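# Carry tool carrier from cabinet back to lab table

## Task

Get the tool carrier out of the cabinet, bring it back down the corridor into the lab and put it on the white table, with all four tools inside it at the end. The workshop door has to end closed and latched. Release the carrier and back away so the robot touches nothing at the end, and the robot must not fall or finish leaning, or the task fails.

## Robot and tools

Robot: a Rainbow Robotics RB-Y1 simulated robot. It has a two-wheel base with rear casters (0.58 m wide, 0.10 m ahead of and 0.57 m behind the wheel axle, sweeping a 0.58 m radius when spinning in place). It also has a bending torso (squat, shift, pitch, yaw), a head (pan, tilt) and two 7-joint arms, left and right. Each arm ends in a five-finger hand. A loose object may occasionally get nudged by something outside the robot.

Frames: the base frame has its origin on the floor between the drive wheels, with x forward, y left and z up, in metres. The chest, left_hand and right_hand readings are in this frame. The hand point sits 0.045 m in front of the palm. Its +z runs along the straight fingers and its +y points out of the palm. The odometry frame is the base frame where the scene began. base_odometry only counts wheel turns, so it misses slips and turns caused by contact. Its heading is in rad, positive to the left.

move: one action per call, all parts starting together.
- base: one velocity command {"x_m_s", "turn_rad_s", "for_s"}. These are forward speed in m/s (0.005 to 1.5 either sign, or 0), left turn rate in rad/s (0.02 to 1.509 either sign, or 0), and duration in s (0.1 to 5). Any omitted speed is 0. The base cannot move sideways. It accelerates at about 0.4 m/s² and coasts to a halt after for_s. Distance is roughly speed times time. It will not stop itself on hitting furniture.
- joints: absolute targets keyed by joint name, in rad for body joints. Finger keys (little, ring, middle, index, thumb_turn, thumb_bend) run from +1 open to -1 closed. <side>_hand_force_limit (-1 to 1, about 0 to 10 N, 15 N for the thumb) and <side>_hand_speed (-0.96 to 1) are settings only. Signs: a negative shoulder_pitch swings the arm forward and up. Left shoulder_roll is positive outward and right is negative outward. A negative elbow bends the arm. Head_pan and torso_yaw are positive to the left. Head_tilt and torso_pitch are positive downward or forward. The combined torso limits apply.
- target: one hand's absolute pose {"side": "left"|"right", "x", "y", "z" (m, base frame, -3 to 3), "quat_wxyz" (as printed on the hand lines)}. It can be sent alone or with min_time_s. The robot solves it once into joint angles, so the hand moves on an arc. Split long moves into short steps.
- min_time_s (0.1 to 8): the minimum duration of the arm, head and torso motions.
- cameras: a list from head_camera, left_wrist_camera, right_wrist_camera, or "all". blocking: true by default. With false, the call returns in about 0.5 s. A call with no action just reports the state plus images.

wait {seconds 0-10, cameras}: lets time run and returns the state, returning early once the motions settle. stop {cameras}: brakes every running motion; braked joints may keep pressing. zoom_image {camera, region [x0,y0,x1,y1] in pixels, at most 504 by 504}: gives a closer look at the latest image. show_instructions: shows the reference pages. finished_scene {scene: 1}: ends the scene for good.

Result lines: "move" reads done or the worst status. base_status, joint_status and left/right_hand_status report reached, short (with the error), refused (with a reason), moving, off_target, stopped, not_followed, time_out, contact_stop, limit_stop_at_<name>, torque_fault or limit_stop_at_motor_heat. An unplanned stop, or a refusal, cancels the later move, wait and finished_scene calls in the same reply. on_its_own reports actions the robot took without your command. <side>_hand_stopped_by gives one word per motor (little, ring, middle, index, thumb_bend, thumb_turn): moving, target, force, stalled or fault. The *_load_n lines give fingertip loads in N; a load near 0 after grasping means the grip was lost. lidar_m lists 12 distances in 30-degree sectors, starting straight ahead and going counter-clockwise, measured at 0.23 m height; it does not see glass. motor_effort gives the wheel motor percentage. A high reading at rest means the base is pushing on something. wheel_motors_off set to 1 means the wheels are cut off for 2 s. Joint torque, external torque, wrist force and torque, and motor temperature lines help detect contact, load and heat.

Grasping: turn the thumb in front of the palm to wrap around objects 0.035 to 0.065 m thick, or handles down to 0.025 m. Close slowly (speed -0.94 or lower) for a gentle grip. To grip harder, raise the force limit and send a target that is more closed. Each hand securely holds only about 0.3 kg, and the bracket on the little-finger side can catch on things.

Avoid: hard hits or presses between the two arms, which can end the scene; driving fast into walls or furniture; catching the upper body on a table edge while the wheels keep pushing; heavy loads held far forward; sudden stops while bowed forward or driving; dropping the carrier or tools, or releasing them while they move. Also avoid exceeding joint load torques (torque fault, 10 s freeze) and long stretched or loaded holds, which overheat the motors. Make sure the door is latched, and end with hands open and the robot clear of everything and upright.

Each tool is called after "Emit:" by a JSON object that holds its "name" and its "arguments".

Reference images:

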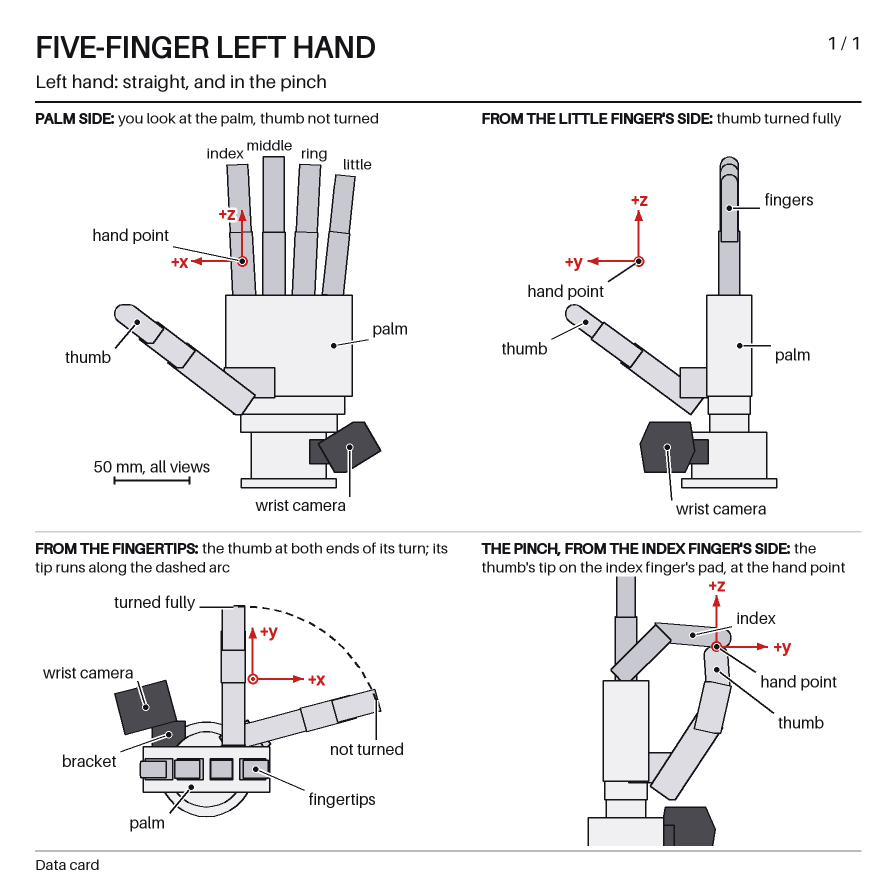

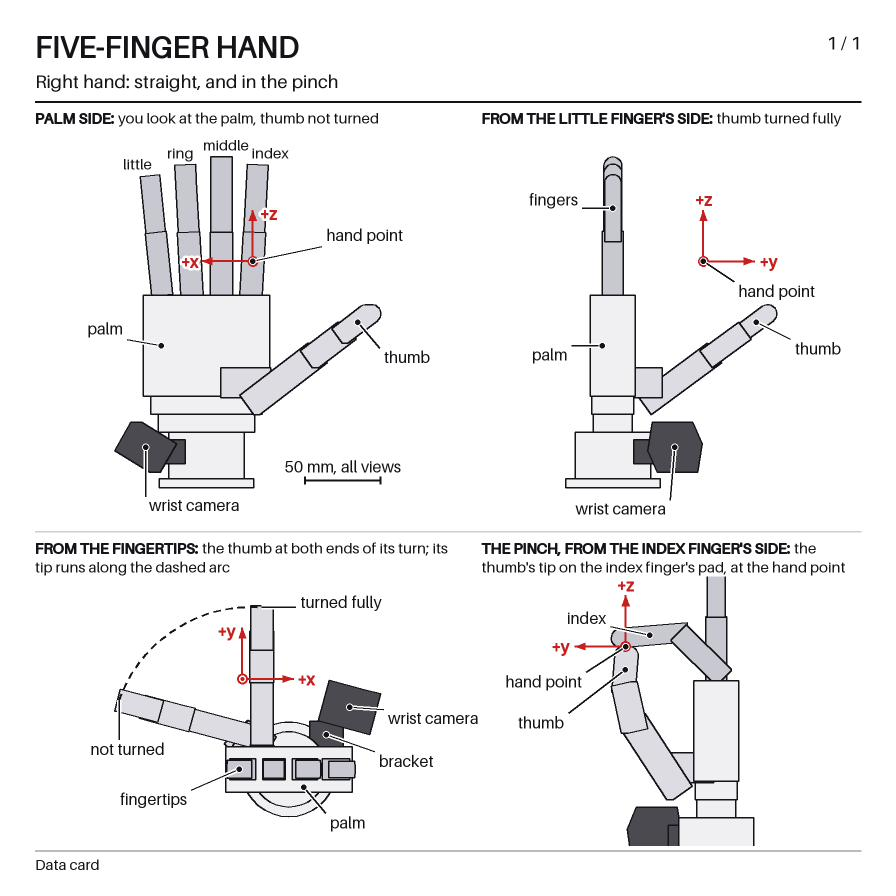

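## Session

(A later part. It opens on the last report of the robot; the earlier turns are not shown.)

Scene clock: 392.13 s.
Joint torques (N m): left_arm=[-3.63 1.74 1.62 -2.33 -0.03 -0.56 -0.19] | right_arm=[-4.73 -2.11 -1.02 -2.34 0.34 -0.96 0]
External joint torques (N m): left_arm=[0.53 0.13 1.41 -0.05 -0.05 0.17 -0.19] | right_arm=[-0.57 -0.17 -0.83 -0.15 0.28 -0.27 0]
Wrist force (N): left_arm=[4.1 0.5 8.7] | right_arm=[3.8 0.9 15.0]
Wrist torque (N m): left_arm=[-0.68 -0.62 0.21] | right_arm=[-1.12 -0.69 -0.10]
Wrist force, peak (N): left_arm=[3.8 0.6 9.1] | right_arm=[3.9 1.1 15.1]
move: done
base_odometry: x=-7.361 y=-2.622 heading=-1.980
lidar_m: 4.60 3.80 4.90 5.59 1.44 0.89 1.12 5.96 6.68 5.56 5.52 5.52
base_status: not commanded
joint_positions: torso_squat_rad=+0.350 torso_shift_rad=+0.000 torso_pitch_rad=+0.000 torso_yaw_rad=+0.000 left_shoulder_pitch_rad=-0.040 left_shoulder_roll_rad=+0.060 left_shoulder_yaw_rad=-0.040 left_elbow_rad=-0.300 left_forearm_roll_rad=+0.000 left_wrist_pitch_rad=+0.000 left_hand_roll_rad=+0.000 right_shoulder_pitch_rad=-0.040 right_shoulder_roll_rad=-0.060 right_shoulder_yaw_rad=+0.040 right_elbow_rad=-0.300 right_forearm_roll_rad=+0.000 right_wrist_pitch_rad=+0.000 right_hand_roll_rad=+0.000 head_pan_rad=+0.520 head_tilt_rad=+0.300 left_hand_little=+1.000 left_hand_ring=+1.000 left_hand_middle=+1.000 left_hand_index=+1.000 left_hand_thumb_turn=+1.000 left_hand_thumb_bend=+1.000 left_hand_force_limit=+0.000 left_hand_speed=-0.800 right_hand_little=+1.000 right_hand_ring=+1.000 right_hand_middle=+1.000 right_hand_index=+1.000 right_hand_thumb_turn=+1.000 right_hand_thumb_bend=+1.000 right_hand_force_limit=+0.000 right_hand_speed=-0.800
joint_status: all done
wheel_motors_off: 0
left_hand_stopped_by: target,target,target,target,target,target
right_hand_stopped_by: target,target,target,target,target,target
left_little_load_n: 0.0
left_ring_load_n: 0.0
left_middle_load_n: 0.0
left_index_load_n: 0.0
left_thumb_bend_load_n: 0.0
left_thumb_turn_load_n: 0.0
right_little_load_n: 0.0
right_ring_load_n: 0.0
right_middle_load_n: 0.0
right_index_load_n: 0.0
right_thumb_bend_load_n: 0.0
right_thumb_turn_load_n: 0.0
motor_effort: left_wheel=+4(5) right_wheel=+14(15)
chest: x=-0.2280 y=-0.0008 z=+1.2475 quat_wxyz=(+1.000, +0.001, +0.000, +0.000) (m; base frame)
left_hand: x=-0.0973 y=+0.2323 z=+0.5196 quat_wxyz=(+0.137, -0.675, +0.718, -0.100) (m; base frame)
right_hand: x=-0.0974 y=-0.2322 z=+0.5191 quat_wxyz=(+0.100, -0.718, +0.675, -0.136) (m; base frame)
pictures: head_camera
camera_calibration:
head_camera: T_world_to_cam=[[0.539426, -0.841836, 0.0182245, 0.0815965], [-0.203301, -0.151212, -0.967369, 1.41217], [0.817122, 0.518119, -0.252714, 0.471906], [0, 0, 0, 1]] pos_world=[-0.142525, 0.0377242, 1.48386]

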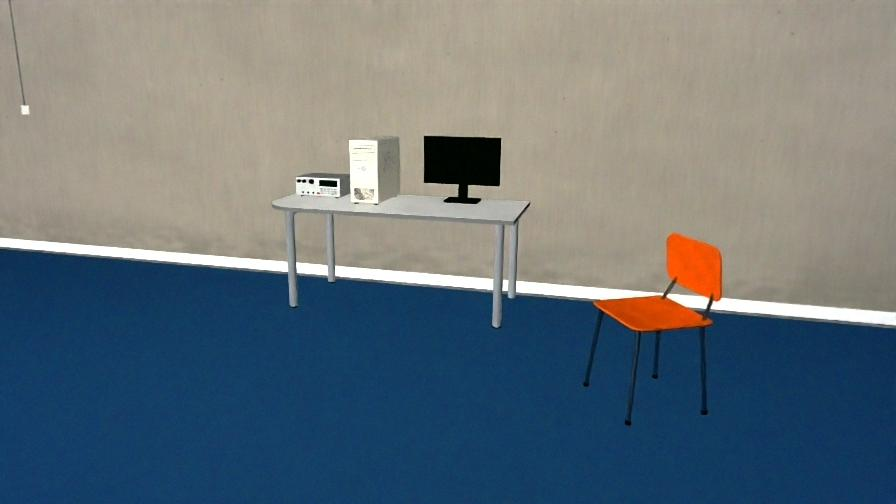

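Emit:
{"name": "move", "arguments": {"base": {"turn_rad_s": 0.8, "for_s": 1.895}, "joints": {"head_pan_rad": 0.0}}}

Emit:
{"name": "move", "arguments": {"base": {"x_m_s": 1.0, "for_s": 4.32}}}

Emit:
{"name": "move", "arguments": {"base": {"turn_rad_s": 0.4, "for_s": 1.05}, "cameras": ["head_camera"]}}

Scene clock: 418.70 s.
Joint torques (N m): left_arm=[-3.54 1.79 1.64 -2.26 0.11 -0.47 -0.23] | right_arm=[-4.75 -1.93 -1.09 -2.41 0.4 -0.75 -0.07]
External joint torques (N m): left_arm=[0.63 0.18 1.43 0.03 0.08 0.25 -0.22] | right_arm=[-0.59 0 -0.9 -0.22 0.34 -0.07 -0.07]
Wrist force (N): left_arm=[4.1 0.5 8.5] | right_arm=[3.9 1.1 14.9]
Wrist torque (N m): left_arm=[-0.69 -0.63 0.19] | right_arm=[-1.08 -0.71 -0.10]
Wrist force, peak (N): left_arm=[3.8 0.9 9.2] | right_arm=[3.9 1.3 15.2]
move: done
base_odometry: x=-7.361 y=-2.622 heading=-0.460
lidar_m: 5.59 1.59 0.88 1.03 5.77 6.53 5.57 5.53 5.71 4.62 4.42 4.32
base_status: done (sent for 1.9 of 1.9 s)
joint_positions: torso_squat_rad=+0.350 torso_shift_rad=+0.000 torso_pitch_rad=+0.000 torso_yaw_rad=+0.000 left_shoulder_pitch_rad=-0.040 left_shoulder_roll_rad=+0.060 left_shoulder_yaw_rad=-0.040 left_elbow_rad=-0.300 left_forearm_roll_rad=+0.000 left_wrist_pitch_rad=+0.000 left_hand_roll_rad=+0.000 right_shoulder_pitch_rad=-0.040 right_shoulder_roll_rad=-0.060 right_shoulder_yaw_rad=+0.040 right_elbow_rad=-0.300 right_forearm_roll_rad=+0.000 right_wrist_pitch_rad=+0.000 right_hand_roll_rad=+0.000 head_pan_rad=+0.000 head_tilt_rad=+0.300 left_hand_little=+1.000 left_hand_ring=+1.000 left_hand_middle=+1.000 left_hand_index=+1.000 left_hand_thumb_turn=+1.000 left_hand_thumb_bend=+1.000 left_hand_force_limit=+0.000 left_hand_speed=-0.800 right_hand_little=+1.000 right_hand_ring=+1.000 right_hand_middle=+1.000 right_hand_index=+1.000 right_hand_thumb_turn=+1.000 right_hand_thumb_bend=+1.000 right_hand_force_limit=+0.000 right_hand_speed=-0.800
joint_status: all done
wheel_motors_off: 0
left_hand_stopped_by: target,target,target,target,target,target
right_hand_stopped_by: target,target,target,target,target,target
left_little_load_n: 0.0
left_ring_load_n: 0.0
left_middle_load_n: 0.0
left_index_load_n: 0.0
left_thumb_bend_load_n: 0.0
left_thumb_turn_load_n: 0.0
right_little_load_n: 0.0
right_ring_load_n: 0.0
right_middle_load_n: 0.0
right_index_load_n: 0.0
right_thumb_bend_load_n: 0.0
right_thumb_turn_load_n: 0.0
motor_effort: left_wheel=+5(10) right_wheel=+15(32)
chest: x=-0.2280 y=-0.0008 z=+1.2475 quat_wxyz=(+1.000, +0.001, +0.000, +0.000) (m; base frame)
left_hand: x=-0.0973 y=+0.2323 z=+0.5196 quat_wxyz=(+0.137, -0.675, +0.718, -0.100) (m; base frame)
right_hand: x=-0.0974 y=-0.2322 z=+0.5191 quat_wxyz=(+0.100, -0.718, +0.675, -0.136) (m; base frame)
pictures: none

Scene clock: 425.57 s.
Joint torques (N m): left_arm=[-3.77 1.9 1.53 -2.25 0.01 -0.54 -0.23] | right_arm=[-4.13 -2.56 -0.47 -2.19 0.46 -0.63 0.05]
External joint torques (N m): left_arm=[0.39 0.3 1.32 0.02 -0.02 0.18 -0.23] | right_arm=[0.02 -0.62 -0.28 0 0.4 0.06 0.05]
Wrist force (N): left_arm=[4.1 0.1 8.6] | right_arm=[3.8 1.3 15.0]
Wrist torque (N m): left_arm=[-0.75 -0.63 0.23] | right_arm=[-1.05 -0.69 -0.09]
Wrist force, peak (N): left_arm=[4.2 0.3 9.2] | right_arm=[3.8 0.9 15.3]
move: done
base_odometry: x=-3.477 y=-4.542 heading=-0.459
lidar_m: 2.38 1.44 2.53 2.21 2.18 2.41 3.76 4.19 2.83 3.04 3.00 2.87
base_status: done (sent for 4.33 of 4.33 s)
joint_positions: torso_squat_rad=+0.350 torso_shift_rad=+0.000 torso_pitch_rad=+0.000 torso_yaw_rad=+0.000 left_shoulder_pitch_rad=-0.040 left_shoulder_roll_rad=+0.060 left_shoulder_yaw_rad=-0.040 left_elbow_rad=-0.300 left_forearm_roll_rad=+0.000 left_wrist_pitch_rad=+0.000 left_hand_roll_rad=+0.000 right_shoulder_pitch_rad=-0.040 right_shoulder_roll_rad=-0.060 right_shoulder_yaw_rad=+0.040 right_elbow_rad=-0.300 right_forearm_roll_rad=+0.000 right_wrist_pitch_rad=+0.000 right_hand_roll_rad=+0.000 head_pan_rad=+0.000 head_tilt_rad=+0.300 left_hand_little=+1.000 left_hand_ring=+1.000 left_hand_middle=+1.000 left_hand_index=+1.000 left_hand_thumb_turn=+1.000 left_hand_thumb_bend=+1.000 left_hand_force_limit=+0.000 left_hand_speed=-0.800 right_hand_little=+1.000 right_hand_ring=+1.000 right_hand_middle=+1.000 right_hand_index=+1.000 right_hand_thumb_turn=+1.000 right_hand_thumb_bend=+1.000 right_hand_force_limit=+0.000 right_hand_speed=-0.800
joint_status: not commanded
wheel_motors_off: 0
left_hand_stopped_by: target,target,target,target,target,target
right_hand_stopped_by: target,target,target,target,target,target
left_little_load_n: 0.0
left_ring_load_n: 0.0
left_middle_load_n: 0.0
left_index_load_n: 0.0
left_thumb_bend_load_n: 0.0
left_thumb_turn_load_n: 0.0
right_little_load_n: 0.0
right_ring_load_n: 0.0
right_middle_load_n: 0.0
right_index_load_n: 0.0
right_thumb_bend_load_n: 0.0
right_thumb_turn_load_n: 0.0
motor_effort: left_wheel=+11(49) right_wheel=-8(41)
chest: x=-0.2280 y=-0.0007 z=+1.2475 quat_wxyz=(+1.000, +0.001, +0.000, +0.000) (m; base frame)
left_hand: x=-0.0973 y=+0.2323 z=+0.5196 quat_wxyz=(+0.137, -0.675, +0.718, -0.100) (m; base frame)
right_hand: x=-0.0973 y=-0.2322 z=+0.5192 quat_wxyz=(+0.100, -0.718, +0.675, -0.136) (m; base frame)
pictures: none

Scene clock: 428.00 s.
Joint torques (N m): left_arm=[-3.78 1.77 1.79 -2.32 0.04 -0.43 -0.23] | right_arm=[-4.97 -2.26 -1 -2.33 0.42 -0.79 0.36]
External joint torques (N m): left_arm=[0.38 0.16 1.57 -0.04 0.01 0.29 -0.23] | right_arm=[-0.81 -0.32 -0.81 -0.14 0.36 -0.1 0.36]
Wrist force (N): left_arm=[3.9 0.7 8.3] | right_arm=[3.8 1.2 15.0]
Wrist torque (N m): left_arm=[-0.65 -0.60 0.20] | right_arm=[-1.07 -0.69 -0.10]
Wrist force, peak (N): left_arm=[4.3 0.4 9.0] | right_arm=[3.9 1.2 15.1]
move: done
base_odometry: x=-3.477 y=-4.542 heading=-0.033
lidar_m: 1.45 2.45 2.22 2.18 2.33 3.33 4.28 3.94 2.82 3.01 3.08 2.39
base_status: done (sent for 1.07 of 1.07 s)
joint_positions: torso_squat_rad=+0.350 torso_shift_rad=+0.000 torso_pitch_rad=+0.000 torso_yaw_rad=+0.000 left_shoulder_pitch_rad=-0.040 left_shoulder_roll_rad=+0.060 left_shoulder_yaw_rad=-0.040 left_elbow_rad=-0.300 left_forearm_roll_rad=+0.000 left_wrist_pitch_rad=+0.000 left_hand_roll_rad=+0.000 right_shoulder_pitch_rad=-0.040 right_shoulder_roll_rad=-0.060 right_shoulder_yaw_rad=+0.040 right_elbow_rad=-0.300 right_forearm_roll_rad=+0.000 right_wrist_pitch_rad=+0.000 right_hand_roll_rad=+0.000 head_pan_rad=+0.000 head_tilt_rad=+0.300 left_hand_little=+1.000 left_hand_ring=+1.000 left_hand_middle=+1.000 left_hand_index=+1.000 left_hand_thumb_turn=+1.000 left_hand_thumb_bend=+1.000 left_hand_force_limit=+0.000 left_hand_speed=-0.800 right_hand_little=+1.000 right_hand_ring=+1.000 right_hand_middle=+1.000 right_hand_index=+1.000 right_hand_thumb_turn=+1.000 right_hand_thumb_bend=+1.000 right_hand_force_limit=+0.000 right_hand_speed=-0.800
joint_status: not commanded
wheel_motors_off: 0
left_hand_stopped_by: target,target,target,target,target,target
right_hand_stopped_by: target,target,target,target,target,target
left_little_load_n: 0.0
left_ring_load_n: 0.0
left_middle_load_n: 0.0
left_index_load_n: 0.0
left_thumb_bend_load_n: 0.0
left_thumb_turn_load_n: 0.0
right_little_load_n: 0.0
right_ring_load_n: 0.0
right_middle_load_n: 0.0
right_index_load_n: 0.0
right_thumb_bend_load_n: 0.0
right_thumb_turn_load_n: 0.0
motor_effort: left_wheel=+6(45) right_wheel=+13(36)
chest: x=-0.2280 y=-0.0008 z=+1.2475 quat_wxyz=(+1.000, +0.001, +0.000, +0.000) (m; base frame)
left_hand: x=-0.0973 y=+0.2323 z=+0.5196 quat_wxyz=(+0.137, -0.675, +0.718, -0.100) (m; base frame)
right_hand: x=-0.0973 y=-0.2322 z=+0.5191 quat_wxyz=(+0.100, -0.718, +0.675, -0.136) (m; base frame)
pictures: head_camera
camera_calibration:
head_camera: T_world_to_cam=[[0.0499296, -0.998591, 0.0179858, -0.0190882], [-0.252051, -0.0300238, -0.967248, 1.40202], [0.966425, 0.0437609, -0.253195, 0.502821], [0, 0, 0, 1]] pos_world=[-0.131605, 0.00102891, 1.48376]

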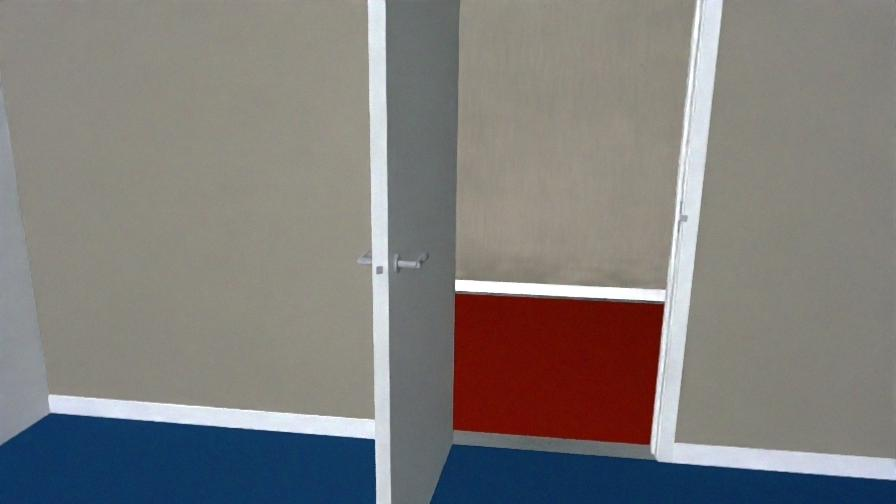

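Emit:
{"name": "move", "arguments": {"base": {"turn_rad_s": -0.3, "for_s": 1.04}}}

Emit:
{"name": "move", "arguments": {"base": {"x_m_s": 0.4, "for_s": 2.75}}}

Emit:
{"name": "move", "arguments": {"base": {"turn_rad_s": 0.3, "for_s": 1.0}, "cameras": ["head_camera"]}}

Scene clock: 437.13 s.
Joint torques (N m): left_arm=[-3.99 1.84 1.68 -2.32 0.03 -0.4 -0.31] | right_arm=[-4.87 -2.39 -0.97 -1.97 0.6 -0.8 0.08]
External joint torques (N m): left_arm=[0.17 0.23 1.47 -0.04 0 0.33 -0.31] | right_arm=[-0.71 -0.45 -0.78 0.22 0.54 -0.11 0.08]
Wrist force (N): left_arm=[3.9 0.8 8.9] | right_arm=[3.8 1.1 15.0]
Wrist torque (N m): left_arm=[-0.66 -0.59 0.19] | right_arm=[-1.08 -0.69 -0.10]
Wrist force, peak (N): left_arm=[4.0 0.4 9.2] | right_arm=[3.8 1.0 15.3]
move: done
base_odometry: x=-3.477 y=-4.542 heading=-0.341
lidar_m: 2.38 1.43 2.50 2.19 2.19 2.55 - 4.20 2.83 3.01 3.01 2.66
base_status: done (sent for 1.03 of 1.03 s)
joint_positions: torso_squat_rad=+0.350 torso_shift_rad=+0.000 torso_pitch_rad=+0.000 torso_yaw_rad=+0.000 left_shoulder_pitch_rad=-0.040 left_shoulder_roll_rad=+0.060 left_shoulder_yaw_rad=-0.040 left_elbow_rad=-0.300 left_forearm_roll_rad=+0.000 left_wrist_pitch_rad=+0.000 left_hand_roll_rad=+0.000 right_shoulder_pitch_rad=-0.040 right_shoulder_roll_rad=-0.060 right_shoulder_yaw_rad=+0.040 right_elbow_rad=-0.300 right_forearm_roll_rad=+0.000 right_wrist_pitch_rad=+0.000 right_hand_roll_rad=+0.000 head_pan_rad=+0.000 head_tilt_rad=+0.300 left_hand_little=+1.000 left_hand_ring=+1.000 left_hand_middle=+1.000 left_hand_index=+1.000 left_hand_thumb_turn=+1.000 left_hand_thumb_bend=+1.000 left_hand_force_limit=+0.000 left_hand_speed=-0.800 right_hand_little=+1.000 right_hand_ring=+1.000 right_hand_middle=+1.000 right_hand_index=+1.000 right_hand_thumb_turn=+1.000 right_hand_thumb_bend=+1.000 right_hand_force_limit=+0.000 right_hand_speed=-0.800
joint_status: not commanded
wheel_motors_off: 0
left_hand_stopped_by: target,target,target,target,target,target
right_hand_stopped_by: target,target,target,target,target,target
left_little_load_n: 0.0
left_ring_load_n: 0.0
left_middle_load_n: 0.5
left_index_load_n: 0.0
left_thumb_bend_load_n: 0.0
left_thumb_turn_load_n: 0.0
right_little_load_n: 0.0
right_ring_load_n: 0.0
right_middle_load_n: 0.0
right_index_load_n: 0.0
right_thumb_bend_load_n: 0.0
right_thumb_turn_load_n: 0.0
motor_effort: left_wheel=+22(29) right_wheel=-20(33)
chest: x=-0.2280 y=-0.0007 z=+1.2475 quat_wxyz=(+1.000, +0.001, +0.000, +0.000) (m; base frame)
left_hand: x=-0.0973 y=+0.2323 z=+0.5196 quat_wxyz=(+0.137, -0.675, +0.718, -0.100) (m; base frame)
right_hand: x=-0.0974 y=-0.2322 z=+0.5191 quat_wxyz=(+0.100, -0.718, +0.675, -0.136) (m; base frame)
pictures: none

Scene clock: 441.60 s.
Joint torques (N m): left_arm=[-4.06 1.57 1.62 -2.4 -0.09 -0.48 -0.12] | right_arm=[-4.4 -1.97 -0.52 -2.36 0.47 -0.71 0.25]
External joint torques (N m): left_arm=[0.09 -0.04 1.41 -0.12 -0.12 0.24 -0.12] | right_arm=[-0.25 -0.03 -0.32 -0.17 0.41 -0.02 0.25]
Wrist force (N): left_arm=[3.7 0.5 8.4] | right_arm=[3.9 1.2 14.9]
Wrist torque (N m): left_arm=[-0.69 -0.58 0.19] | right_arm=[-1.07 -0.71 -0.09]
Wrist force, peak (N): left_arm=[4.1 0.3 9.2] | right_arm=[3.9 0.8 15.3]
move: done
base_odometry: x=-2.434 y=-4.911 heading=-0.339
lidar_m: 1.27 1.07 0.69 0.68 2.44 2.85 5.13 5.05 3.16 2.75 2.41 1.42
base_status: done (sent for 2.77 of 2.77 s)
joint_positions: torso_squat_rad=+0.350 torso_shift_rad=+0.000 torso_pitch_rad=+0.000 torso_yaw_rad=+0.000 left_shoulder_pitch_rad=-0.040 left_shoulder_roll_rad=+0.060 left_shoulder_yaw_rad=-0.040 left_elbow_rad=-0.300 left_forearm_roll_rad=+0.000 left_wrist_pitch_rad=+0.000 left_hand_roll_rad=+0.000 right_shoulder_pitch_rad=-0.040 right_shoulder_roll_rad=-0.060 right_shoulder_yaw_rad=+0.040 right_elbow_rad=-0.300 right_forearm_roll_rad=+0.000 right_wrist_pitch_rad=+0.000 right_hand_roll_rad=+0.000 head_pan_rad=+0.000 head_tilt_rad=+0.300 left_hand_little=+1.000 left_hand_ring=+1.000 left_hand_middle=+1.000 left_hand_index=+1.000 left_hand_thumb_turn=+1.000 left_hand_thumb_bend=+1.000 left_hand_force_limit=+0.000 left_hand_speed=-0.800 right_hand_little=+1.000 right_hand_ring=+1.000 right_hand_middle=+1.000 right_hand_index=+1.000 right_hand_thumb_turn=+1.000 right_hand_thumb_bend=+1.000 right_hand_force_limit=+0.000 right_hand_speed=-0.800
joint_status: not commanded
wheel_motors_off: 0
left_hand_stopped_by: target,target,target,target,target,target
right_hand_stopped_by: target,target,target,target,target,target
left_little_load_n: 0.0
left_ring_load_n: 0.0
left_middle_load_n: 0.0
left_index_load_n: 0.0
left_thumb_bend_load_n: 0.0
left_thumb_turn_load_n: 0.0
right_little_load_n: 0.0
right_ring_load_n: 0.0
right_middle_load_n: 0.0
right_index_load_n: 0.0
right_thumb_bend_load_n: 0.0
right_thumb_turn_load_n: 0.0
motor_effort: left_wheel=+21(53) right_wheel=-17(45)
chest: x=-0.2280 y=-0.0007 z=+1.2475 quat_wxyz=(+1.000, +0.001, +0.000, +0.000) (m; base frame)
left_hand: x=-0.0974 y=+0.2323 z=+0.5196 quat_wxyz=(+0.137, -0.675, +0.718, -0.100) (m; base frame)
right_hand: x=-0.0974 y=-0.2322 z=+0.5191 quat_wxyz=(+0.100, -0.718, +0.675, -0.136) (m; base frame)
pictures: none

Scene clock: 443.63 s.
Joint torques (N m): left_arm=[-4.29 1.81 1.59 -2.43 0.01 -0.48 -0.22] | right_arm=[-4.94 -2.09 -0.75 -2.36 0.39 -0.78 0.07]
External joint torques (N m): left_arm=[-0.13 0.2 1.38 -0.16 -0.02 0.24 -0.22] | right_arm=[-0.79 -0.15 -0.56 -0.17 0.33 -0.09 0.07]
Wrist force (N): left_arm=[3.8 0.6 8.4] | right_arm=[3.8 1.0 14.9]
Wrist torque (N m): left_arm=[-0.66 -0.57 0.18] | right_arm=[-1.10 -0.69 -0.09]
Wrist force, peak (N): left_arm=[4.4 0.9 9.0] | right_arm=[3.9 0.9 15.2]
move: done
base_odometry: x=-2.434 y=-4.911 heading=-0.039
lidar_m: 3.48 0.79 0.67 2.45 2.60 3.73 5.17 3.45 2.81 2.75 1.67 1.27
base_status: done (sent for 1 of 1 s)
joint_positions: torso_squat_rad=+0.350 torso_shift_rad=+0.000 torso_pitch_rad=+0.000 torso_yaw_rad=+0.000 left_shoulder_pitch_rad=-0.040 left_shoulder_roll_rad=+0.060 left_shoulder_yaw_rad=-0.040 left_elbow_rad=-0.300 left_forearm_roll_rad=+0.000 left_wrist_pitch_rad=+0.000 left_hand_roll_rad=+0.000 right_shoulder_pitch_rad=-0.040 right_shoulder_roll_rad=-0.060 right_shoulder_yaw_rad=+0.040 right_elbow_rad=-0.300 right_forearm_roll_rad=+0.000 right_wrist_pitch_rad=+0.000 right_hand_roll_rad=+0.000 head_pan_rad=+0.000 head_tilt_rad=+0.300 left_hand_little=+1.000 left_hand_ring=+1.000 left_hand_middle=+1.000 left_hand_index=+1.000 left_hand_thumb_turn=+1.000 left_hand_thumb_bend=+1.000 left_hand_force_limit=+0.000 left_hand_speed=-0.800 right_hand_little=+1.000 right_hand_ring=+1.000 right_hand_middle=+1.000 right_hand_index=+1.000 right_hand_thumb_turn=+1.000 right_hand_thumb_bend=+1.000 right_hand_force_limit=+0.000 right_hand_speed=-0.800
joint_status: not commanded
wheel_motors_off: 0
left_hand_stopped_by: target,target,target,target,target,target
right_hand_stopped_by: target,target,target,target,target,target
left_little_load_n: 0.0
left_ring_load_n: 0.0
left_middle_load_n: 0.0
left_index_load_n: 0.0
left_thumb_bend_load_n: 0.0
left_thumb_turn_load_n: 0.0
right_little_load_n: 0.0
right_ring_load_n: 0.0
right_middle_load_n: 0.0
right_index_load_n: 0.0
right_thumb_bend_load_n: 0.0
right_thumb_turn_load_n: 0.0
motor_effort: left_wheel=+0(42) right_wheel=+0(33)
chest: x=-0.2280 y=-0.0008 z=+1.2475 quat_wxyz=(+1.000, +0.001, +0.000, +0.000) (m; base frame)
left_hand: x=-0.0974 y=+0.2323 z=+0.5196 quat_wxyz=(+0.137, -0.675, +0.718, -0.100) (m; base frame)
right_hand: x=-0.0974 y=-0.2322 z=+0.5191 quat_wxyz=(+0.100, -0.718, +0.675, -0.136) (m; base frame)
pictures: head_camera
camera_calibration:
head_camera: T_world_to_cam=[[0.0499357, -0.99859, 0.0179846, -0.0190856], [-0.252074, -0.0300253, -0.967242, 1.40201], [0.966419, 0.0437665, -0.253218, 0.502855], [0, 0, 0, 1]] pos_world=[-0.131605, 0.00102889, 1.48376]

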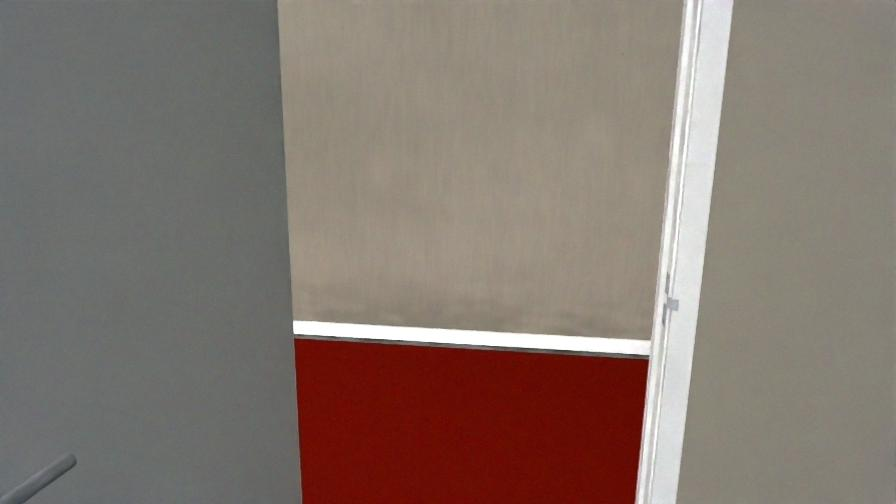

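Emit:
{"name": "move", "arguments": {"base": {"x_m_s": 0.5, "for_s": 4.4}}}

Emit:
{"name": "move", "arguments": {"base": {"turn_rad_s": 0.8, "for_s": 1.955}, "cameras": ["head_camera"]}}

Scene clock: 453.40 s.
Joint torques (N m): left_arm=[-3.58 1.92 1.51 -2.24 0 -0.49 -0.27] | right_arm=[-3.97 -1.57 -1.35 -2.48 0.48 -0.83 0.12]
External joint torques (N m): left_arm=[0.58 0.31 1.3 0.04 -0.03 0.24 -0.27] | right_arm=[0.18 0.37 -1.16 -0.29 0.42 -0.14 0.12]
Wrist force (N): left_arm=[4.3 0.1 8.8] | right_arm=[3.8 1.3 14.9]
Wrist torque (N m): left_arm=[-0.77 -0.65 0.26] | right_arm=[-1.05 -0.69 -0.09]
Wrist force, peak (N): left_arm=[4.2 0.1 9.1] | right_arm=[3.9 1.1 15.3]
move: done
base_odometry: x=-0.235 y=-4.995 heading=-0.038
lidar_m: 1.27 1.36 1.94 2.60 1.10 0.93 7.34 0.95 1.27 2.89 1.70 1.30
base_status: done (sent for 4.4 of 4.4 s)
joint_positions: torso_squat_rad=+0.350 torso_shift_rad=+0.000 torso_pitch_rad=+0.000 torso_yaw_rad=+0.000 left_shoulder_pitch_rad=-0.040 left_shoulder_roll_rad=+0.060 left_shoulder_yaw_rad=-0.040 left_elbow_rad=-0.300 left_forearm_roll_rad=+0.000 left_wrist_pitch_rad=+0.000 left_hand_roll_rad=+0.000 right_shoulder_pitch_rad=-0.040 right_shoulder_roll_rad=-0.060 right_shoulder_yaw_rad=+0.040 right_elbow_rad=-0.300 right_forearm_roll_rad=+0.000 right_wrist_pitch_rad=+0.000 right_hand_roll_rad=+0.000 head_pan_rad=+0.000 head_tilt_rad=+0.300 left_hand_little=+1.000 left_hand_ring=+1.000 left_hand_middle=+1.000 left_hand_index=+1.000 left_hand_thumb_turn=+1.000 left_hand_thumb_bend=+1.000 left_hand_force_limit=+0.000 left_hand_speed=-0.800 right_hand_little=+1.000 right_hand_ring=+1.000 right_hand_middle=+1.000 right_hand_index=+1.000 right_hand_thumb_turn=+1.000 right_hand_thumb_bend=+1.000 right_hand_force_limit=+0.000 right_hand_speed=-0.800
joint_status: not commanded
wheel_motors_off: 0
left_hand_stopped_by: target,target,target,target,target,target
right_hand_stopped_by: target,target,target,target,target,target
left_little_load_n: 0.0
left_ring_load_n: 0.0
left_middle_load_n: 0.0
left_index_load_n: 0.0
left_thumb_bend_load_n: 0.0
left_thumb_turn_load_n: 0.0
right_little_load_n: 0.0
right_ring_load_n: 0.0
right_middle_load_n: 0.0
right_index_load_n: 0.0
right_thumb_bend_load_n: 0.0
right_thumb_turn_load_n: 0.0
motor_effort: left_wheel=+11(50) right_wheel=-10(39)
chest: x=-0.2280 y=-0.0007 z=+1.2475 quat_wxyz=(+1.000, +0.001, +0.000, +0.000) (m; base frame)
left_hand: x=-0.0973 y=+0.2323 z=+0.5196 quat_wxyz=(+0.137, -0.675, +0.718, -0.100) (m; base frame)
right_hand: x=-0.0973 y=-0.2322 z=+0.5192 quat_wxyz=(+0.100, -0.718, +0.675, -0.136) (m; base frame)
pictures: none

Scene clock: 457.30 s.
Joint torques (N m): left_arm=[-3.72 1.88 1.8 -2.28 -0.04 -0.46 -0.17] | right_arm=[-4.46 -2.02 -0.95 -2.32 0.22 -0.76 -0.02]
External joint torques (N m): left_arm=[0.44 0.27 1.58 0 -0.07 0.26 -0.17] | right_arm=[-0.3 -0.08 -0.76 -0.13 0.16 -0.08 -0.02]
Wrist force (N): left_arm=[4.0 0.7 8.8] | right_arm=[3.8 1.1 14.9]
Wrist torque (N m): left_arm=[-0.66 -0.62 0.20] | right_arm=[-1.08 -0.70 -0.10]
Wrist force, peak (N): left_arm=[4.0 0.4 9.3] | right_arm=[3.8 1.0 15.2]
move: done
base_odometry: x=-0.235 y=-4.995 heading=+1.535
lidar_m: 2.54 1.09 0.94 - 0.95 1.28 2.89 1.71 1.32 1.28 1.36 1.98
base_status: done (sent for 1.97 of 1.97 s)
joint_positions: torso_squat_rad=+0.350 torso_shift_rad=+0.000 torso_pitch_rad=+0.000 torso_yaw_rad=+0.000 left_shoulder_pitch_rad=-0.040 left_shoulder_roll_rad=+0.060 left_shoulder_yaw_rad=-0.040 left_elbow_rad=-0.300 left_forearm_roll_rad=+0.000 left_wrist_pitch_rad=+0.000 left_hand_roll_rad=+0.000 right_shoulder_pitch_rad=-0.040 right_shoulder_roll_rad=-0.060 right_shoulder_yaw_rad=+0.040 right_elbow_rad=-0.300 right_forearm_roll_rad=+0.000 right_wrist_pitch_rad=+0.000 right_hand_roll_rad=+0.000 head_pan_rad=+0.000 head_tilt_rad=+0.300 left_hand_little=+1.000 left_hand_ring=+1.000 left_hand_middle=+1.000 left_hand_index=+1.000 left_hand_thumb_turn=+1.000 left_hand_thumb_bend=+1.000 left_hand_force_limit=+0.000 left_hand_speed=-0.800 right_hand_little=+1.000 right_hand_ring=+1.000 right_hand_middle=+1.000 right_hand_index=+1.000 right_hand_thumb_turn=+1.000 right_hand_thumb_bend=+1.000 right_hand_force_limit=+0.000 right_hand_speed=-0.800
joint_status: not commanded
wheel_motors_off: 0
left_hand_stopped_by: target,target,target,target,target,target
right_hand_stopped_by: target,target,target,target,target,target
left_little_load_n: 0.0
left_ring_load_n: -0.5
left_middle_load_n: 0.0
left_index_load_n: 0.0
left_thumb_bend_load_n: 0.0
left_thumb_turn_load_n: 0.0
right_little_load_n: 0.0
right_ring_load_n: 0.0
right_middle_load_n: 0.0
right_index_load_n: 0.0
right_thumb_bend_load_n: 0.0
right_thumb_turn_load_n: 0.0
motor_effort: left_wheel=+6(46) right_wheel=+12(36)
chest: x=-0.2280 y=-0.0008 z=+1.2475 quat_wxyz=(+1.000, +0.001, +0.000, +0.000) (m; base frame)
left_hand: x=-0.0973 y=+0.2323 z=+0.5196 quat_wxyz=(+0.137, -0.675, +0.718, -0.100) (m; base frame)
right_hand: x=-0.0974 y=-0.2322 z=+0.5191 quat_wxyz=(+0.100, -0.718, +0.675, -0.136) (m; base frame)
pictures: head_camera
camera_calibration:
head_camera: T_world_to_cam=[[0.0499296, -0.998591, 0.0179858, -0.0190832], [-0.252051, -0.0300238, -0.967248, 1.402], [0.966425, 0.0437609, -0.253195, 0.502918], [0, 0, 0, 1]] pos_world=[-0.131705, 0.00102891, 1.48376]

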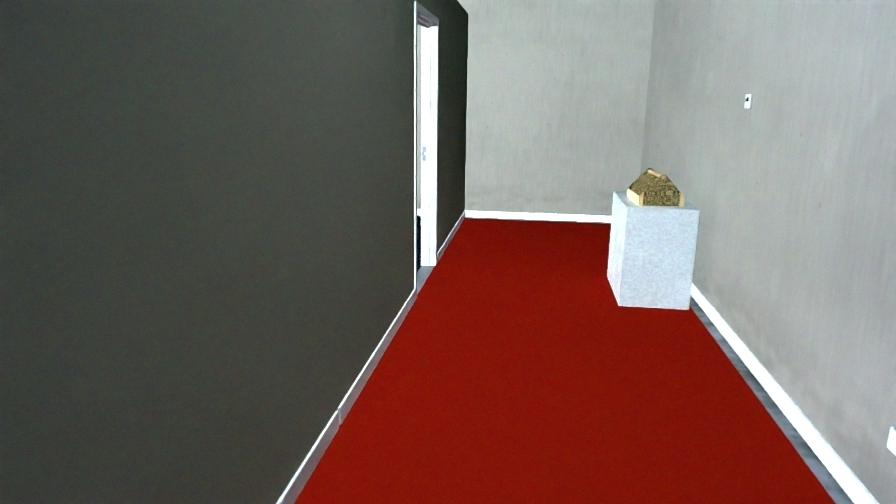

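Emit:
{"name": "move", "arguments": {"base": {"x_m_s": 0.93, "for_s": 5}}}

Emit:
{"name": "move", "arguments": {"base": {"turn_rad_s": 0.8, "for_s": 1.955}, "joints": {"head_tilt_rad": 0.45}, "cameras": ["head_camera"]}}

Scene clock: 472.80 s.
Joint torques (N m): left_arm=[-3.69 1.81 1.65 -2.21 -0.03 -0.47 -0.33] | right_arm=[-3.87 -1.84 -0.95 -2.33 0.39 -0.58 -0.08]
External joint torques (N m): left_arm=[0.47 0.2 1.43 0.06 -0.05 0.25 -0.33] | right_arm=[0.28 0.1 -0.76 -0.15 0.33 0.11 -0.08]
Wrist force (N): left_arm=[3.5 0.6 8.5] | right_arm=[3.7 1.4 15.0]
Wrist torque (N m): left_arm=[-0.65 -0.53 0.19] | right_arm=[-1.04 -0.68 -0.09]
Wrist force, peak (N): left_arm=[4.2 0.8 9.2] | right_arm=[3.9 1.1 15.4]
move: done
base_odometry: x=-0.073 y=-0.348 heading=+1.536
lidar_m: 1.38 0.74 4.61 0.99 0.54 0.72 2.71 2.17 1.06 1.03 1.11 2.58
base_status: done (sent for 5 of 5 s)
joint_positions: torso_squat_rad=+0.350 torso_shift_rad=+0.000 torso_pitch_rad=+0.000 torso_yaw_rad=+0.000 left_shoulder_pitch_rad=-0.040 left_shoulder_roll_rad=+0.060 left_shoulder_yaw_rad=-0.040 left_elbow_rad=-0.300 left_forearm_roll_rad=+0.000 left_wrist_pitch_rad=+0.000 left_hand_roll_rad=+0.000 right_shoulder_pitch_rad=-0.040 right_shoulder_roll_rad=-0.060 right_shoulder_yaw_rad=+0.040 right_elbow_rad=-0.300 right_forearm_roll_rad=+0.000 right_wrist_pitch_rad=+0.000 right_hand_roll_rad=+0.000 head_pan_rad=+0.000 head_tilt_rad=+0.300 left_hand_little=+1.000 left_hand_ring=+1.000 left_hand_middle=+1.000 left_hand_index=+1.000 left_hand_thumb_turn=+1.000 left_hand_thumb_bend=+1.000 left_hand_force_limit=+0.000 left_hand_speed=-0.800 right_hand_little=+1.000 right_hand_ring=+1.000 right_hand_middle=+1.000 right_hand_index=+1.000 right_hand_thumb_turn=+1.000 right_hand_thumb_bend=+1.000 right_hand_force_limit=+0.000 right_hand_speed=-0.800
joint_status: not commanded
wheel_motors_off: 0
left_hand_stopped_by: target,target,target,target,target,target
right_hand_stopped_by: target,target,target,target,target,target
left_little_load_n: 0.0
left_ring_load_n: 0.0
left_middle_load_n: 0.0
left_index_load_n: 0.0
left_thumb_bend_load_n: 0.0
left_thumb_turn_load_n: 0.0
right_little_load_n: 0.0
right_ring_load_n: 0.0
right_middle_load_n: 0.0
right_index_load_n: 0.0
right_thumb_bend_load_n: 0.0
right_thumb_turn_load_n: 0.0
motor_effort: left_wheel=+8(50) right_wheel=-10(41)
chest: x=-0.2280 y=-0.0008 z=+1.2475 quat_wxyz=(+1.000, +0.001, +0.000, +0.000) (m; base frame)
left_hand: x=-0.0973 y=+0.2323 z=+0.5196 quat_wxyz=(+0.137, -0.675, +0.718, -0.100) (m; base frame)
right_hand: x=-0.0972 y=-0.2322 z=+0.5192 quat_wxyz=(+0.100, -0.718, +0.675, -0.137) (m; base frame)
pictures: none

Scene clock: 476.70 s.
Joint torques (N m): left_arm=[-3.79 1.89 1.51 -2.16 -0.04 -0.39 -0.25] | right_arm=[-4.73 -2.06 -1.01 -2.28 0.61 -0.82 0.05]
External joint torques (N m): left_arm=[0.38 0.27 1.3 0.12 -0.07 0.33 -0.25] | right_arm=[-0.58 -0.12 -0.81 -0.09 0.55 -0.13 0.05]
Wrist force (N): left_arm=[4.2 0.6 8.5] | right_arm=[3.9 1.1 14.9]
Wrist torque (N m): left_arm=[-0.67 -0.65 0.21] | right_arm=[-1.09 -0.71 -0.09]
Wrist force, peak (N): left_arm=[4.3 0.1 9.1] | right_arm=[4.0 1.1 15.2]
move: done
base_odometry: x=-0.073 y=-0.348 heading=+3.109
lidar_m: 0.96 0.54 0.70 2.79 2.16 1.05 1.03 1.12 2.61 1.34 0.75 4.62
base_status: done (sent for 1.97 of 1.97 s)
joint_positions: torso_squat_rad=+0.350 torso_shift_rad=+0.000 torso_pitch_rad=+0.000 torso_yaw_rad=+0.000 left_shoulder_pitch_rad=-0.040 left_shoulder_roll_rad=+0.060 left_shoulder_yaw_rad=-0.040 left_elbow_rad=-0.300 left_forearm_roll_rad=+0.000 left_wrist_pitch_rad=+0.000 left_hand_roll_rad=+0.000 right_shoulder_pitch_rad=-0.040 right_shoulder_roll_rad=-0.060 right_shoulder_yaw_rad=+0.040 right_elbow_rad=-0.300 right_forearm_roll_rad=+0.000 right_wrist_pitch_rad=+0.000 right_hand_roll_rad=+0.000 head_pan_rad=+0.000 head_tilt_rad=+0.450 left_hand_little=+1.000 left_hand_ring=+1.000 left_hand_middle=+1.000 left_hand_index=+1.000 left_hand_thumb_turn=+1.000 left_hand_thumb_bend=+1.000 left_hand_force_limit=+0.000 left_hand_speed=-0.800 right_hand_little=+1.000 right_hand_ring=+1.000 right_hand_middle=+1.000 right_hand_index=+1.000 right_hand_thumb_turn=+1.000 right_hand_thumb_bend=+1.000 right_hand_force_limit=+0.000 right_hand_speed=-0.800
joint_status: all done
wheel_motors_off: 0
left_hand_stopped_by: target,target,target,target,target,target
right_hand_stopped_by: target,target,target,target,target,target
left_little_load_n: 0.0
left_ring_load_n: -0.5
left_middle_load_n: 0.0
left_index_load_n: 0.0
left_thumb_bend_load_n: 0.0
left_thumb_turn_load_n: 0.0
right_little_load_n: 0.0
right_ring_load_n: 0.0
right_middle_load_n: 0.0
right_index_load_n: 0.0
right_thumb_bend_load_n: 0.0
right_thumb_turn_load_n: 0.0
motor_effort: left_wheel=+6(45) right_wheel=+12(36)
chest: x=-0.2280 y=-0.0008 z=+1.2475 quat_wxyz=(+1.000, +0.001, +0.000, +0.000) (m; base frame)
left_hand: x=-0.0973 y=+0.2323 z=+0.5196 quat_wxyz=(+0.137, -0.675, +0.718, -0.100) (m; base frame)
right_hand: x=-0.0974 y=-0.2322 z=+0.5191 quat_wxyz=(+0.100, -0.718, +0.675, -0.136) (m; base frame)
pictures: head_camera
camera_calibration:
head_camera: T_world_to_cam=[[0.0521876, -0.998583, 0.0103775, -0.00761917], [-0.39369, -0.0301227, -0.91875, 1.30267], [0.917761, 0.0438618, -0.394704, 0.697716], [0, 0, 0, 1]] pos_world=[-0.12709, 0.00102858, 1.4723]

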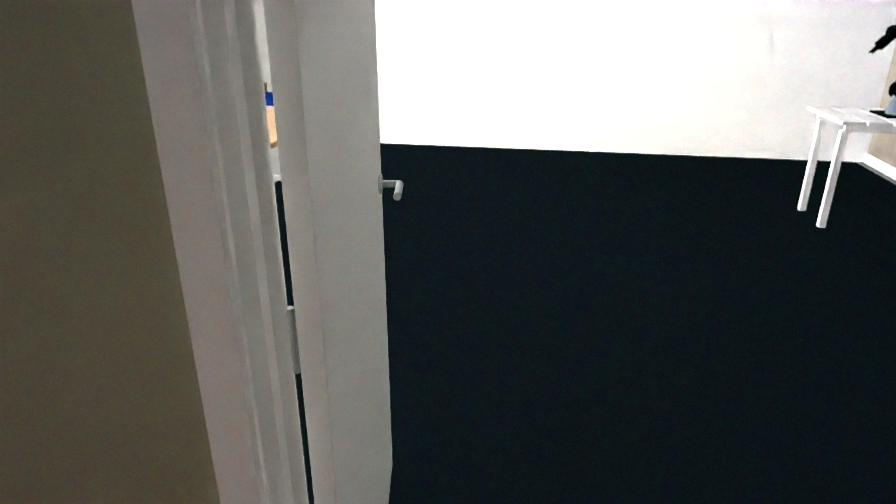

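Emit:
{"name": "move", "arguments": {"base": {"turn_rad_s": -0.5, "for_s": 1.0}}}

Emit:
{"name": "move", "arguments": {"base": {"x_m_s": 0.25, "for_s": 1.36}}}

Emit:
{"name": "move", "arguments": {"base": {"turn_rad_s": 0.5, "for_s": 0.98}, "joints": {"head_tilt_rad": 0.8}, "cameras": ["head_camera"]}}

Scene clock: 504.90 s.
Joint torques (N m): left_arm=[-3.76 1.66 1.66 -2.26 -0.03 -0.55 -0.23] | right_arm=[-4.93 -2.69 -1.15 -2.15 0.53 -1.01 0.25]
External joint torques (N m): left_arm=[0.41 0.06 1.45 0.02 -0.06 0.17 -0.23] | right_arm=[-0.77 -0.74 -0.96 0.03 0.47 -0.32 0.25]
Wrist force (N): left_arm=[4.2 0.5 8.7] | right_arm=[3.8 1.1 15.0]
Wrist torque (N m): left_arm=[-0.70 -0.65 0.20] | right_arm=[-1.09 -0.70 -0.09]
Wrist force, peak (N): left_arm=[3.9 0.3 9.3] | right_arm=[3.8 0.9 15.2]
move: done
base_odometry: x=-0.073 y=-0.348 heading=+2.610
lidar_m: 4.61 0.84 0.54 0.73 3.27 2.13 1.04 1.02 1.12 2.68 1.25 0.75
base_status: done (sent for 1 of 1 s)
joint_positions: torso_squat_rad=+0.350 torso_shift_rad=+0.000 torso_pitch_rad=+0.000 torso_yaw_rad=+0.000 left_shoulder_pitch_rad=-0.040 left_shoulder_roll_rad=+0.060 left_shoulder_yaw_rad=-0.040 left_elbow_rad=-0.300 left_forearm_roll_rad=+0.000 left_wrist_pitch_rad=+0.000 left_hand_roll_rad=+0.000 right_shoulder_pitch_rad=-0.040 right_shoulder_roll_rad=-0.060 right_shoulder_yaw_rad=+0.040 right_elbow_rad=-0.300 right_forearm_roll_rad=+0.000 right_wrist_pitch_rad=+0.000 right_hand_roll_rad=+0.000 head_pan_rad=+0.000 head_tilt_rad=+0.450 left_hand_little=+1.000 left_hand_ring=+1.000 left_hand_middle=+1.000 left_hand_index=+1.000 left_hand_thumb_turn=+1.000 left_hand_thumb_bend=+1.000 left_hand_force_limit=+0.000 left_hand_speed=-0.800 right_hand_little=+1.000 right_hand_ring=+1.000 right_hand_middle=+1.000 right_hand_index=+1.000 right_hand_thumb_turn=+1.000 right_hand_thumb_bend=+1.000 right_hand_force_limit=+0.000 right_hand_speed=-0.800
joint_status: not commanded
wheel_motors_off: 0
left_hand_stopped_by: target,target,target,target,target,target
right_hand_stopped_by: target,target,target,target,target,target
left_little_load_n: 0.0
left_ring_load_n: 0.0
left_middle_load_n: 0.0
left_index_load_n: 0.0
left_thumb_bend_load_n: 0.0
left_thumb_turn_load_n: 0.0
right_little_load_n: 0.0
right_ring_load_n: 0.0
right_middle_load_n: 0.0
right_index_load_n: 0.0
right_thumb_bend_load_n: -0.5
right_thumb_turn_load_n: 0.0
motor_effort: left_wheel=+19(40) right_wheel=+5(35)
chest: x=-0.2280 y=-0.0007 z=+1.2475 quat_wxyz=(+1.000, +0.001, +0.000, +0.000) (m; base frame)
left_hand: x=-0.0973 y=+0.2323 z=+0.5196 quat_wxyz=(+0.137, -0.675, +0.718, -0.100) (m; base frame)
right_hand: x=-0.0974 y=-0.2322 z=+0.5192 quat_wxyz=(+0.100, -0.718, +0.675, -0.136) (m; base frame)
pictures: none

Scene clock: 507.33 s.
Joint torques (N m): left_arm=[-3.98 2.01 1.68 -2.33 0.02 -0.44 -0.22] | right_arm=[-4.63 -2.43 -1.4 -2.24 0.36 -0.66 0.08]
External joint torques (N m): left_arm=[0.18 0.4 1.46 -0.05 -0.01 0.29 -0.22] | right_arm=[-0.48 -0.49 -1.21 -0.05 0.3 0.02 0.08]
Wrist force (N): left_arm=[4.0 0.0 8.7] | right_arm=[3.9 1.1 15.2]
Wrist torque (N m): left_arm=[-0.77 -0.61 0.24] | right_arm=[-1.10 -0.71 -0.09]
Wrist force, peak (N): left_arm=[4.2 0.2 9.2] | right_arm=[3.9 1.2 15.2]
move: done
base_odometry: x=-0.367 y=-0.175 heading=+2.609
lidar_m: 4.26 4.23 0.53 0.47 1.05 2.51 1.37 1.35 2.12 2.92 0.48 0.49
base_status: done (sent for 1.37 of 1.37 s)
joint_positions: torso_squat_rad=+0.350 torso_shift_rad=+0.000 torso_pitch_rad=+0.000 torso_yaw_rad=+0.000 left_shoulder_pitch_rad=-0.040 left_shoulder_roll_rad=+0.060 left_shoulder_yaw_rad=-0.040 left_elbow_rad=-0.300 left_forearm_roll_rad=+0.000 left_wrist_pitch_rad=+0.000 left_hand_roll_rad=+0.000 right_shoulder_pitch_rad=-0.040 right_shoulder_roll_rad=-0.060 right_shoulder_yaw_rad=+0.040 right_elbow_rad=-0.300 right_forearm_roll_rad=+0.000 right_wrist_pitch_rad=+0.000 right_hand_roll_rad=+0.000 head_pan_rad=+0.000 head_tilt_rad=+0.450 left_hand_little=+1.000 left_hand_ring=+1.000 left_hand_middle=+1.000 left_hand_index=+1.000 left_hand_thumb_turn=+1.000 left_hand_thumb_bend=+1.000 left_hand_force_limit=+0.000 left_hand_speed=-0.800 right_hand_little=+1.000 right_hand_ring=+1.000 right_hand_middle=+1.000 right_hand_index=+1.000 right_hand_thumb_turn=+1.000 right_hand_thumb_bend=+1.000 right_hand_force_limit=+0.000 right_hand_speed=-0.800
joint_status: not commanded
wheel_motors_off: 0
left_hand_stopped_by: target,target,target,target,target,target
right_hand_stopped_by: target,target,target,target,target,target
left_little_load_n: 0.0
left_ring_load_n: 0.0
left_middle_load_n: 0.0
left_index_load_n: 0.0
left_thumb_bend_load_n: 0.0
left_thumb_turn_load_n: 0.0
right_little_load_n: 0.0
right_ring_load_n: 0.0
right_middle_load_n: 0.0
right_index_load_n: 0.0
right_thumb_bend_load_n: 0.0
right_thumb_turn_load_n: 0.0
motor_effort: left_wheel=-10(45) right_wheel=+9(40)
chest: x=-0.2279 y=-0.0007 z=+1.2475 quat_wxyz=(+1.000, +0.001, +0.000, +0.000) (m; base frame)
left_hand: x=-0.0973 y=+0.2323 z=+0.5196 quat_wxyz=(+0.137, -0.675, +0.718, -0.100) (m; base frame)
right_hand: x=-0.0973 y=-0.2322 z=+0.5192 quat_wxyz=(+0.100, -0.718, +0.675, -0.136) (m; base frame)
pictures: none

Scene clock: 509.67 s.
Joint torques (N m): left_arm=[-4.01 1.79 1.65 -2.32 -0.01 -0.45 -0.18] | right_arm=[-4.72 -2.18 -0.99 -2.23 0.68 -0.75 0.14]
External joint torques (N m): left_arm=[0.15 0.17 1.43 -0.04 -0.04 0.28 -0.18] | right_arm=[-0.57 -0.25 -0.8 -0.04 0.62 -0.06 0.14]
Wrist force (N): left_arm=[3.9 0.4 8.8] | right_arm=[3.8 1.0 14.9]
Wrist torque (N m): left_arm=[-0.72 -0.58 0.18] | right_arm=[-1.08 -0.69 -0.09]
Wrist force, peak (N): left_arm=[4.2 0.6 9.1] | right_arm=[4.0 1.0 15.2]
move: done
base_odometry: x=-0.367 y=-0.175 heading=+3.075
lidar_m: 5.89 0.56 0.46 0.77 2.64 1.38 1.34 2.08 2.95 0.47 0.48 4.28
base_status: done (sent for 0.97 of 0.97 s)
joint_positions: torso_squat_rad=+0.350 torso_shift_rad=+0.000 torso_pitch_rad=+0.000 torso_yaw_rad=+0.000 left_shoulder_pitch_rad=-0.040 left_shoulder_roll_rad=+0.060 left_shoulder_yaw_rad=-0.040 left_elbow_rad=-0.300 left_forearm_roll_rad=+0.000 left_wrist_pitch_rad=+0.000 left_hand_roll_rad=+0.000 right_shoulder_pitch_rad=-0.040 right_shoulder_roll_rad=-0.060 right_shoulder_yaw_rad=+0.040 right_elbow_rad=-0.300 right_forearm_roll_rad=+0.000 right_wrist_pitch_rad=+0.000 right_hand_roll_rad=+0.000 head_pan_rad=+0.000 head_tilt_rad=+0.800 left_hand_little=+1.000 left_hand_ring=+1.000 left_hand_middle=+1.000 left_hand_index=+1.000 left_hand_thumb_turn=+1.000 left_hand_thumb_bend=+1.000 left_hand_force_limit=+0.000 left_hand_speed=-0.800 right_hand_little=+1.000 right_hand_ring=+1.000 right_hand_middle=+1.000 right_hand_index=+1.000 right_hand_thumb_turn=+1.000 right_hand_thumb_bend=+1.000 right_hand_force_limit=+0.000 right_hand_speed=-0.800
joint_status: all done
wheel_motors_off: 0
left_hand_stopped_by: target,target,target,target,target,target
right_hand_stopped_by: target,target,target,target,target,target
left_little_load_n: 0.5
left_ring_load_n: 0.0
left_middle_load_n: 0.0
left_index_load_n: 0.0
left_thumb_bend_load_n: 0.0
left_thumb_turn_load_n: 0.0
right_little_load_n: 0.0
right_ring_load_n: 0.0
right_middle_load_n: 0.0
right_index_load_n: 0.0
right_thumb_bend_load_n: 0.0
right_thumb_turn_load_n: 0.0
motor_effort: left_wheel=+4(44) right_wheel=+14(30)
chest: x=-0.2280 y=-0.0008 z=+1.2475 quat_wxyz=(+1.000, +0.001, +0.000, +0.000) (m; base frame)
left_hand: x=-0.0973 y=+0.2323 z=+0.5196 quat_wxyz=(+0.137, -0.675, +0.718, -0.100) (m; base frame)
right_hand: x=-0.0973 y=-0.2322 z=+0.5191 quat_wxyz=(+0.100, -0.718, +0.675, -0.136) (m; base frame)
pictures: head_camera
camera_calibration:
head_camera: T_world_to_cam=[[0.052941, -0.998564, -0.00820524, 0.0194046], [-0.684932, -0.0303313, -0.727975, 0.966502], [0.726681, 0.0441598, -0.685554, 1.07936], [0, 0, 0, 1]] pos_world=[-0.12339, 0.00102774, 1.44371]

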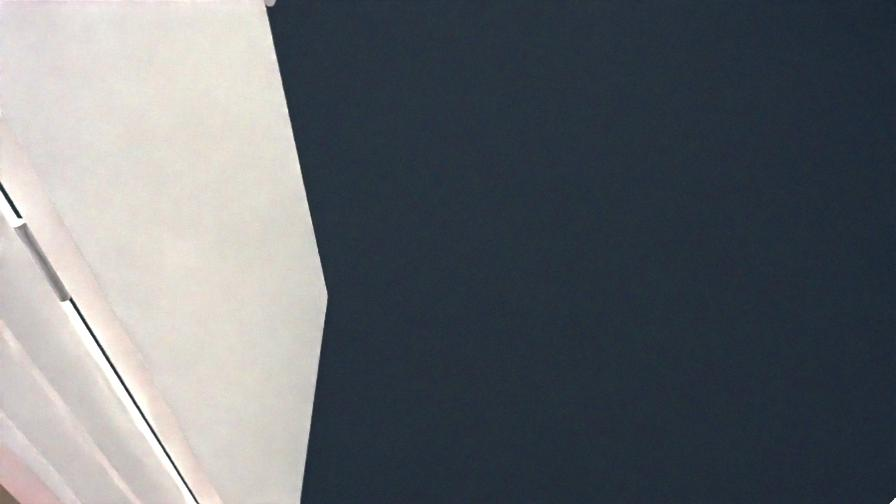

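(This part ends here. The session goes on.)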